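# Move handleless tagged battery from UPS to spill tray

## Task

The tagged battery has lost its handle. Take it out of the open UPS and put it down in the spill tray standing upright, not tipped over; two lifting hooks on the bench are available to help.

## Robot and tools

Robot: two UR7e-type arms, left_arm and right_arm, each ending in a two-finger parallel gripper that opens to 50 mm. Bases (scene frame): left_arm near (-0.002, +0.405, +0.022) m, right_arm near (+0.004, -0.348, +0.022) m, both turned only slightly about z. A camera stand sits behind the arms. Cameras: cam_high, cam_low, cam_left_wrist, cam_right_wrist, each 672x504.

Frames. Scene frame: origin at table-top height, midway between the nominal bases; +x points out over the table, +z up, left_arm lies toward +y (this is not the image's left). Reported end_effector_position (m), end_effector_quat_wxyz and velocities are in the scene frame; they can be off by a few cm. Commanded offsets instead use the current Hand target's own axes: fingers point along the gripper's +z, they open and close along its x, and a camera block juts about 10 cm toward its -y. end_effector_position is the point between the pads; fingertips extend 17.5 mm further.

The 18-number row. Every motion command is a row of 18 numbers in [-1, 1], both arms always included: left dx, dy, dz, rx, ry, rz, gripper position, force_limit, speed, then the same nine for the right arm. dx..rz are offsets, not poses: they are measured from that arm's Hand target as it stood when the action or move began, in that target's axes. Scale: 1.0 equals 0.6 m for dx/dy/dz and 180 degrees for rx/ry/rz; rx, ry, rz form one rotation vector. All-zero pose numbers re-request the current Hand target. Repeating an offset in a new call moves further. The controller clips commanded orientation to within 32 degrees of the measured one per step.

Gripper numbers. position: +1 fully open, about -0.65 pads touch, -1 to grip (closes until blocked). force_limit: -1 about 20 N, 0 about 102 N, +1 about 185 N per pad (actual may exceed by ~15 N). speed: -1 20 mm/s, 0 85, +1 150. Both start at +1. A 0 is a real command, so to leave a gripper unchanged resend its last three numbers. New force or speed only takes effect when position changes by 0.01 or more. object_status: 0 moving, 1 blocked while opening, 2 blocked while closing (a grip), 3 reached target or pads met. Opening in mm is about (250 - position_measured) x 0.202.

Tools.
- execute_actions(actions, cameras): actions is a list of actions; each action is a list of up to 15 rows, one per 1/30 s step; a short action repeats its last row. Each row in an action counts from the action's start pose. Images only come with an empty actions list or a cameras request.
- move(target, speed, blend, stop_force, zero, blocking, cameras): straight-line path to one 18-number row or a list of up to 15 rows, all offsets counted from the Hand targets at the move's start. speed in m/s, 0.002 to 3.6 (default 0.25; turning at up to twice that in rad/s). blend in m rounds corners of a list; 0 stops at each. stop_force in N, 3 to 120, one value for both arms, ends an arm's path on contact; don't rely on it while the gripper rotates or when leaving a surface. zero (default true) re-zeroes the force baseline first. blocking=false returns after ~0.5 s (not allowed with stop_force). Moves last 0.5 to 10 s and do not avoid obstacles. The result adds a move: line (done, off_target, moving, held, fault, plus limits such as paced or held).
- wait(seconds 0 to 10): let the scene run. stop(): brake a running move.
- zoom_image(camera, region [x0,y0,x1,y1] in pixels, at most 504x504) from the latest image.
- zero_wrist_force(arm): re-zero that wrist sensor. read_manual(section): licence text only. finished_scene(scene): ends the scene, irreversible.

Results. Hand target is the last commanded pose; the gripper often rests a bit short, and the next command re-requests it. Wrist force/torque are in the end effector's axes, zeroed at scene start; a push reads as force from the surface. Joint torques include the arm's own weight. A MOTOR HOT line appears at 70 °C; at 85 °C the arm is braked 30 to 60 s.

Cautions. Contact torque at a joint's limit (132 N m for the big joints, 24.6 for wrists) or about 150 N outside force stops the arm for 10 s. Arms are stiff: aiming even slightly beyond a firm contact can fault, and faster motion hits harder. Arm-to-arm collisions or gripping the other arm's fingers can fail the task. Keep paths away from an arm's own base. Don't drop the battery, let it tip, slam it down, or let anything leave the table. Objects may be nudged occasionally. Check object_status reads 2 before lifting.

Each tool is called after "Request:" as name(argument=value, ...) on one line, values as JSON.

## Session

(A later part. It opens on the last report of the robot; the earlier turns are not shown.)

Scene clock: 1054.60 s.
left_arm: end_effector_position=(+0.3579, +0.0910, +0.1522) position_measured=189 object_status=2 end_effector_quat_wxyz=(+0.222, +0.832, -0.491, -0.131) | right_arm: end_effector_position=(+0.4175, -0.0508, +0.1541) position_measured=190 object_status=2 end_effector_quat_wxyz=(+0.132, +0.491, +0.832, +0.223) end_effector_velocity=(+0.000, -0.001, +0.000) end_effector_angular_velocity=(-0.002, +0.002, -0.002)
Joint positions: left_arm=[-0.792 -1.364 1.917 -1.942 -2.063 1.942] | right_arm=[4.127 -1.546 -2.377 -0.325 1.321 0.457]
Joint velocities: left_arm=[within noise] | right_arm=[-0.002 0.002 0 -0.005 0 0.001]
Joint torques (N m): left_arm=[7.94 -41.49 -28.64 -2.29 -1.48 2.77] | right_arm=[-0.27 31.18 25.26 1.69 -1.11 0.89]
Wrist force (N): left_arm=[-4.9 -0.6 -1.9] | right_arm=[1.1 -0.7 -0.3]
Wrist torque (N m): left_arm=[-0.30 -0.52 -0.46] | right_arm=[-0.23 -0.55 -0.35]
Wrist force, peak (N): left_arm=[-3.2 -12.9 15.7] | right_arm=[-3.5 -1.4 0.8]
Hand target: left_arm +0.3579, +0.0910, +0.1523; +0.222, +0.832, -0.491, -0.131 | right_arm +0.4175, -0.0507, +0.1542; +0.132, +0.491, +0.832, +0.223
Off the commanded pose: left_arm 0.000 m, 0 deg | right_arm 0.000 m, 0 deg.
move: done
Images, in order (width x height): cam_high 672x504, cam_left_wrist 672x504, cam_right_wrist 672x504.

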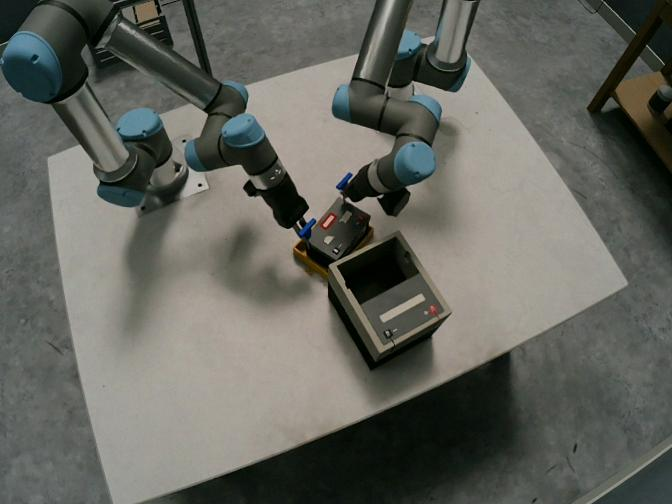

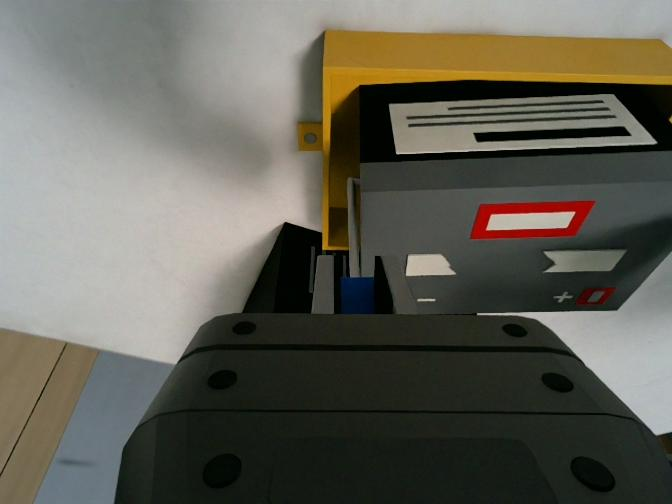

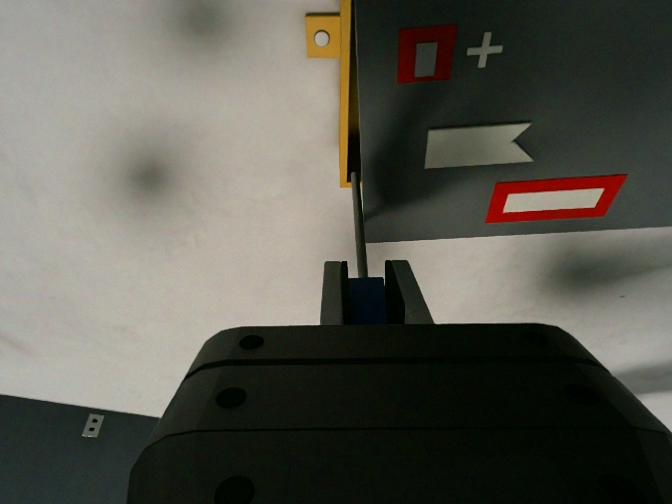

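Request:
move(target=[[-0.03,0,0,0,0,0,-1,0,-0.5,-0.03,0,0,0,0,0,-1,0,-0.5],[-0.03,0.1,-0.1732,0,0,0,-1,0,-0.5,-0.03,0.1,-0.1732,0,0,0,-1,0,-0.5]], speed=[0.05,0.15], cameras=["all"])

Request:
zoom_image(camera="cam_high", region=[250, 150, 450, 300])

Scene clock: 1062.53 s.
left_arm: end_effector_position=(+0.3491, +0.1066, +0.2723) position_measured=189 object_status=2 end_effector_quat_wxyz=(+0.222, +0.832, -0.491, -0.131) | right_arm: end_effector_position=(+0.4262, -0.0665, +0.2742) position_measured=190 object_status=2 end_effector_quat_wxyz=(+0.132, +0.491, +0.832, +0.223)
Joint positions: left_arm=[-0.781 -1.513 1.754 -1.625 -2.061 1.955] | right_arm=[4.082 -1.337 -2.184 -0.716 1.341 0.416]
Joint torques (N m): left_arm=[-6.69 -26.54 -25.39 -1.98 -0.29 2.56] | right_arm=[9.8 9.95 31.81 2.1 -2.43 1.11]
Wrist force (N): left_arm=[0.5 -1.7 -0.7] | right_arm=[1.1 -0.7 -0.1]
Wrist torque (N m): left_arm=[-0.25 -0.04 -0.37] | right_arm=[-0.24 -0.56 -0.35]
Wrist force, peak (N): left_arm=[-5.2 -2.6 1.2] | right_arm=[1.1 -2.2 2.0]
Hand target: left_arm +0.3490, +0.1067, +0.2723; +0.222, +0.832, -0.491, -0.131 | right_arm +0.4262, -0.0664, +0.2742; +0.132, +0.491, +0.832, +0.223
Off the commanded pose: left_arm 0.000 m, 0 deg | right_arm 0.000 m, 0 deg.
move: done

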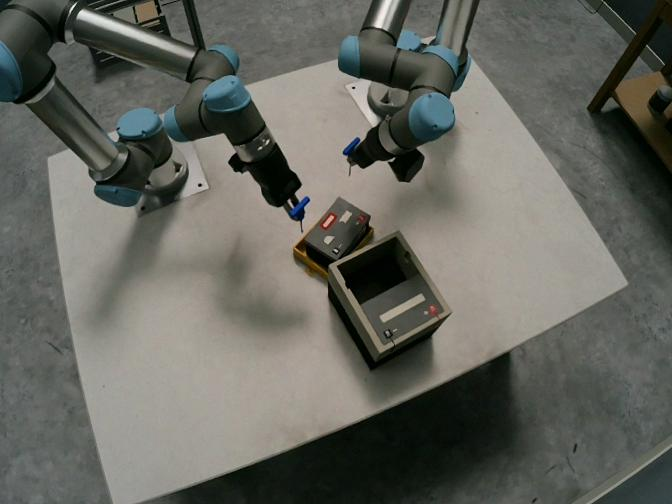

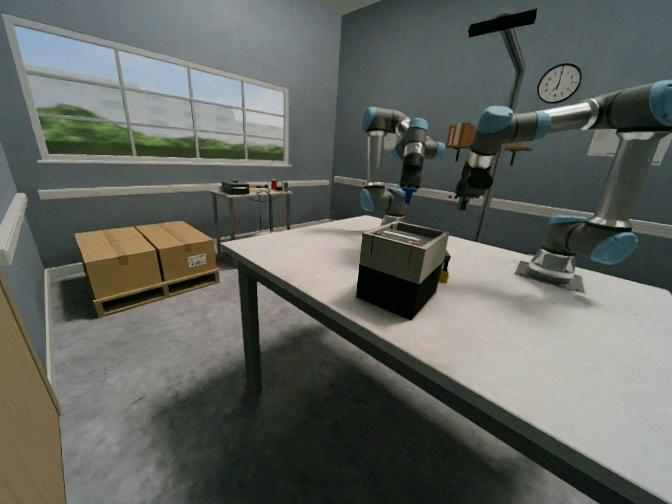

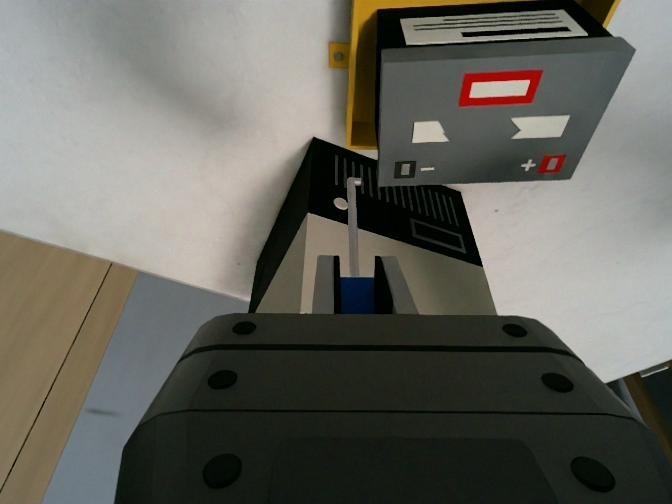

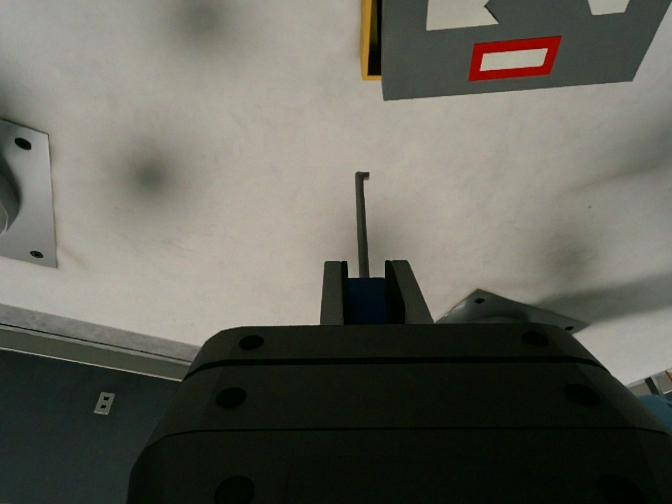

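Scaled by 2.520 from the camera's 672x504 image, which has a finer 960x720 frame.

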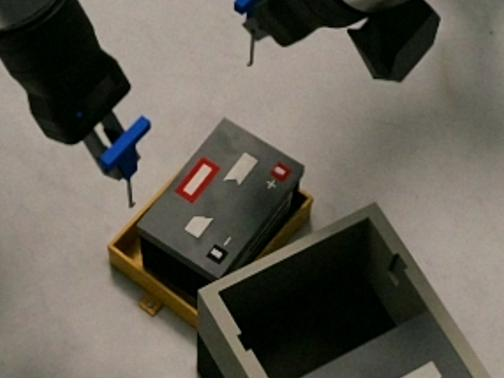

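Request:
move(target=[[-0.2025,-0.322,-0.2437,0,0,0,-1,0,-0.5,-0.3418,-0.0207,-0.062,0,0.2097,-0.3632,-1,0,-0.5],[-0.2025,-0.322,-0.2437,0.5,0,0,-1,0,-0.5,-0.3418,-0.0207,-0.062,0,0.4194,-0.7264,-1,0,-0.5]], speed=0.6, cameras=["cam_high"])

Scene clock: 1105.27 s.
left_arm: end_effector_position=(+0.5006, +0.3293, +0.3026) position_measured=189 object_status=2 end_effector_quat_wxyz=(-0.431, +0.746, -0.440, +0.254) | right_arm: end_effector_position=(+0.4997, -0.2600, +0.3003) position_measured=190 object_status=2 end_effector_quat_wxyz=(+0.183, +0.682, -0.684, -0.183)
Joint positions: left_arm=[-0.976 -1.832 2.33 -2.309 -0.54 1.849] | right_arm=[3.458 -1.901 -1.279 -2.029 1.745 -2.831]
Joint torques (N m): left_arm=[-4.42 -20.07 -28.28 -2.3 3.74 0.55] | right_arm=[-10.01 47.71 18.18 4.12 1.3 -1.03]
Wrist force (N): left_arm=[0.5 0.9 0.5] | right_arm=[1.1 -0.7 -0.4]
Wrist torque (N m): left_arm=[0.08 0.05 0.01] | right_arm=[-0.23 -0.56 -0.37]
Wrist force, peak (N): left_arm=[-0.2 -3.9 -1.8] | right_arm=[3.2 -0.7 -0.4]
Hand target: left_arm +0.5006, +0.3293, +0.3026; -0.431, +0.746, -0.440, +0.254 | right_arm +0.4997, -0.2601, +0.3003; +0.183, +0.682, -0.684, -0.183
Off the commanded pose: left_arm 0.000 m, 0 deg | right_arm 0.000 m, 0 deg.
move: done
Images, in order (width x height): cam_high 672x504.

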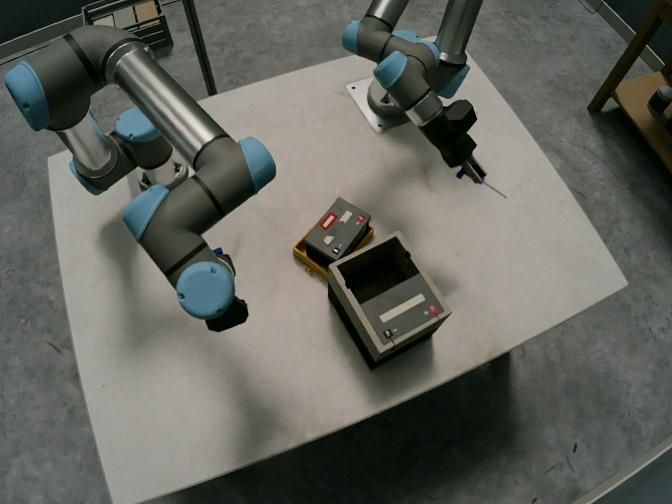

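Request:
move(target=[[0,0.20,0.1155,0,0,0,-1,0,-0.5,0,0,0,0.5,0,0,-1,0,-0.5],[0,0.37,0.2136,0,0,0,-1,0,-0.5,0,-0.20,0.3464,0.5,0,0,-1,0,-0.5],[0,0.4062,0.2345,0,0,0,-1,0,-0.5,0,-0.2327,0.403,0.5,0,0,-1,0,-0.5]], speed=[0.4,0.3,0.04], cameras=["all"])

Scene clock: 1117.30 s.
left_arm: end_effector_position=(+0.5010, +0.3294, +0.0212) position_measured=189 object_status=2 end_effector_quat_wxyz=(-0.431, +0.746, -0.440, +0.254) | right_arm: end_effector_position=(+0.4998, -0.2602, +0.0211) position_measured=190 object_status=2 end_effector_quat_wxyz=(-0.353, +0.612, -0.613, +0.354)
Joint positions: left_arm=[-0.975 -0.899 2.545 -3.458 -0.54 1.851] | right_arm=[3.906 -2.516 -2.605 1.286 0.899 -2.664]
Joint torques (N m): left_arm=[0.04 -40.23 -0.08 -0.84 0.93 2.42] | right_arm=[7.42 40.5 -10.11 1.12 0.54 -1.5]
Wrist force (N): left_arm=[0.6 1.3 0.1] | right_arm=[-0.5 3.2 -0.6]
Wrist torque (N m): left_arm=[0.13 0.04 0.06] | right_arm=[0.68 -0.18 0.26]
Wrist force, peak (N): left_arm=[0.3 3.4 1.3] | right_arm=[1.1 -0.4 -8.3]
Hand target: left_arm +0.5010, +0.3295, +0.0212; -0.431, +0.746, -0.440, +0.254 | right_arm +0.4997, -0.2602, +0.0211; -0.353, +0.612, -0.613, +0.354
Off the commanded pose: left_arm 0.000 m, 0 deg | right_arm 0.000 m, 0 deg.
move: done

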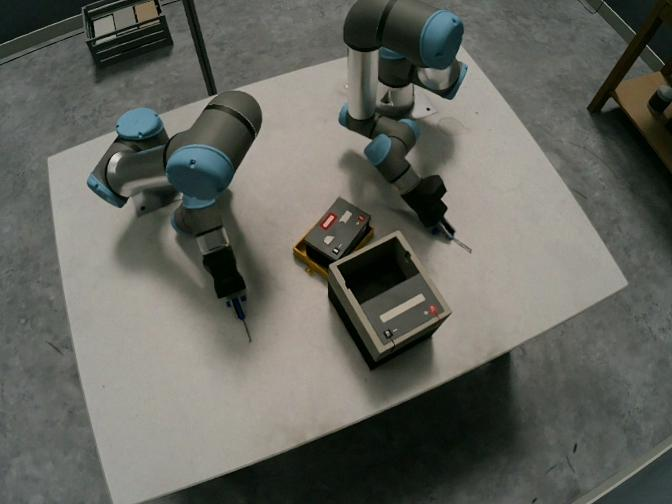

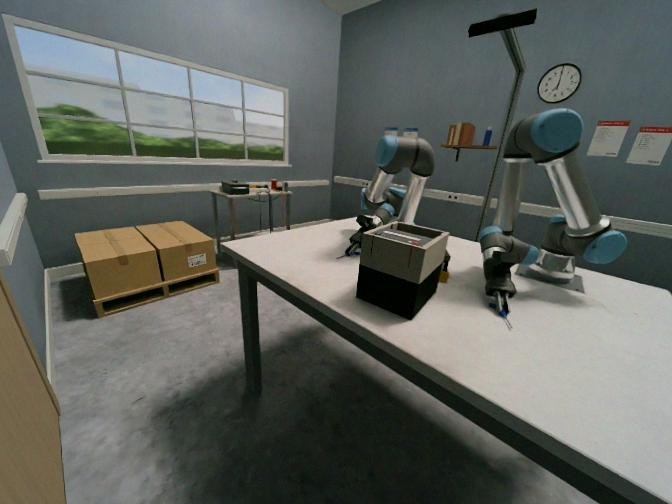

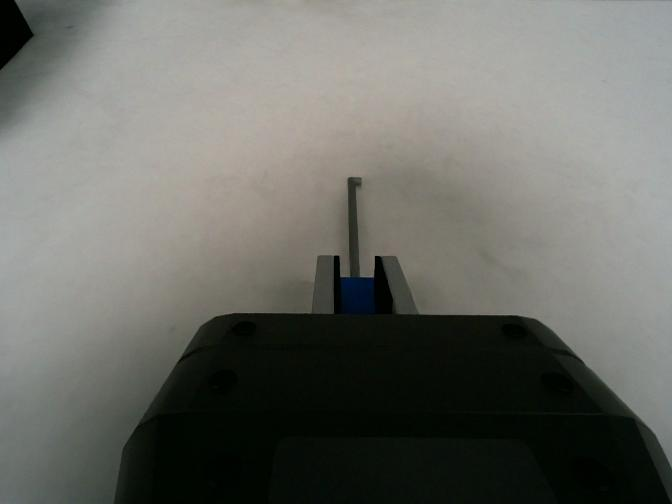

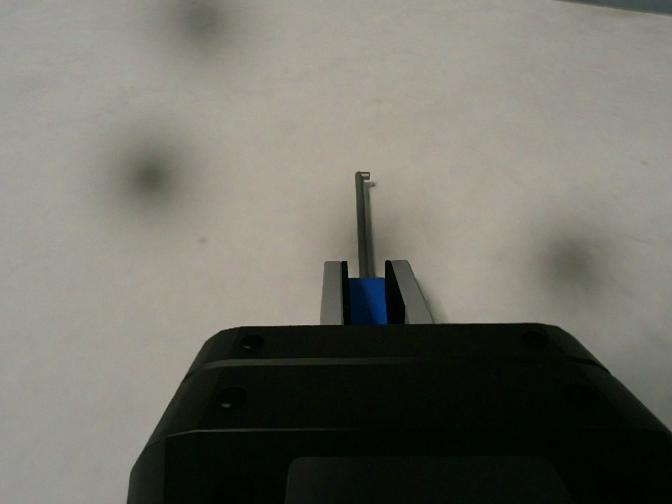

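Request:
move(target=[[0,0,0,0,0,0,0.6,0,-0.5,0,0,0,0,0,0,0.6,0,-0.5],[0,0,-0.17,0,0,0,0.6,0,-0.5,0,0,-0.17,0,0,0,0.6,0,-0.5]], speed=0.25, cameras=["cam_high"])

Request:
zoom_image(camera="cam_high", region=[230, 150, 480, 370])

Scene clock: 1123.47 s.
left_arm: end_effector_position=(+0.4262, +0.2881, +0.0704) position_measured=63 object_status=3 end_effector_quat_wxyz=(-0.431, +0.746, -0.440, +0.254) end_effector_velocity=(-0.001, +0.001, -0.001) end_effector_angular_velocity=(+0.005, +0.004, +0.000) | right_arm: end_effector_position=(+0.4497, -0.2612, +0.0527) position_measured=63 object_status=3 end_effector_quat_wxyz=(-0.354, +0.613, -0.611, +0.353)
Joint positions: left_arm=[-1.249 -1.351 2.651 -2.648 -0.537 1.312] | right_arm=[4.072 -2.494 -2.793 1.354 0.78 -2.518]
Joint velocities: left_arm=[0 -0.001 0 0.006 -0.001 0.001] | right_arm=[within noise]
Joint torques (N m): left_arm=[-7.87 -28.05 -1.93 -0.11 2.88 -0.39] | right_arm=[9.91 20.58 -15.12 1.08 0.14 1.88]
Wrist force (N): left_arm=[0.3 0.8 0.5] | right_arm=[-0.5 2.5 -0.9]
Wrist torque (N m): left_arm=[0.11 0.05 0.02] | right_arm=[0.66 -0.17 0.30]
Wrist force, peak (N): left_arm=[0.8 1.0 3.1] | right_arm=[-1.8 4.5 -9.1]
Hand target: left_arm +0.4262, +0.2881, +0.0704; -0.431, +0.746, -0.440, +0.254 (not the last commanded pose) | right_arm +0.4497, -0.2611, +0.0527; -0.354, +0.614, -0.611, +0.353 (not the last commanded pose)
Off the commanded pose: left_arm 0.003 m, 0 deg | right_arm 0.043 m, 0 deg.
move: held (right_arm; a check stopped the path); path passed 1 of 2 targets; limits=held
pose unreachable (right arm): on one or more control steps of this call, first in action 0 (counted from 0), this arm could not follow its commanded pose, so it was not sent that pose on those steps. It may still have moved: this result reports where it is.
cause: moving toward the commanded pose would bring two parts of the arm too close to each other (joints 3 (elbow) to 5 (wrist 2) lie between them).
Images, in order (width x height): cam_high 672x504.

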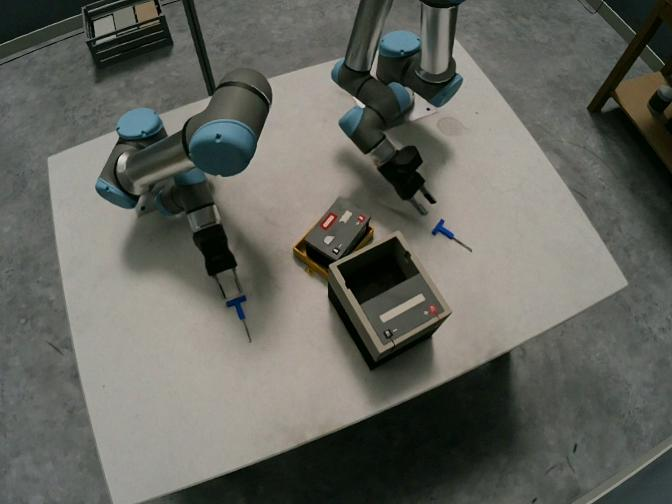

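Scaled by 2.016 from the camera's 672x504 image, which has a finer 960x720 frame.

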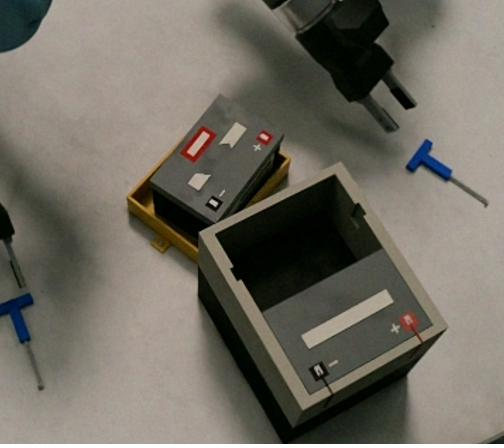

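Request:
finished_scene(scene=1)

The scene is finished: the task was done.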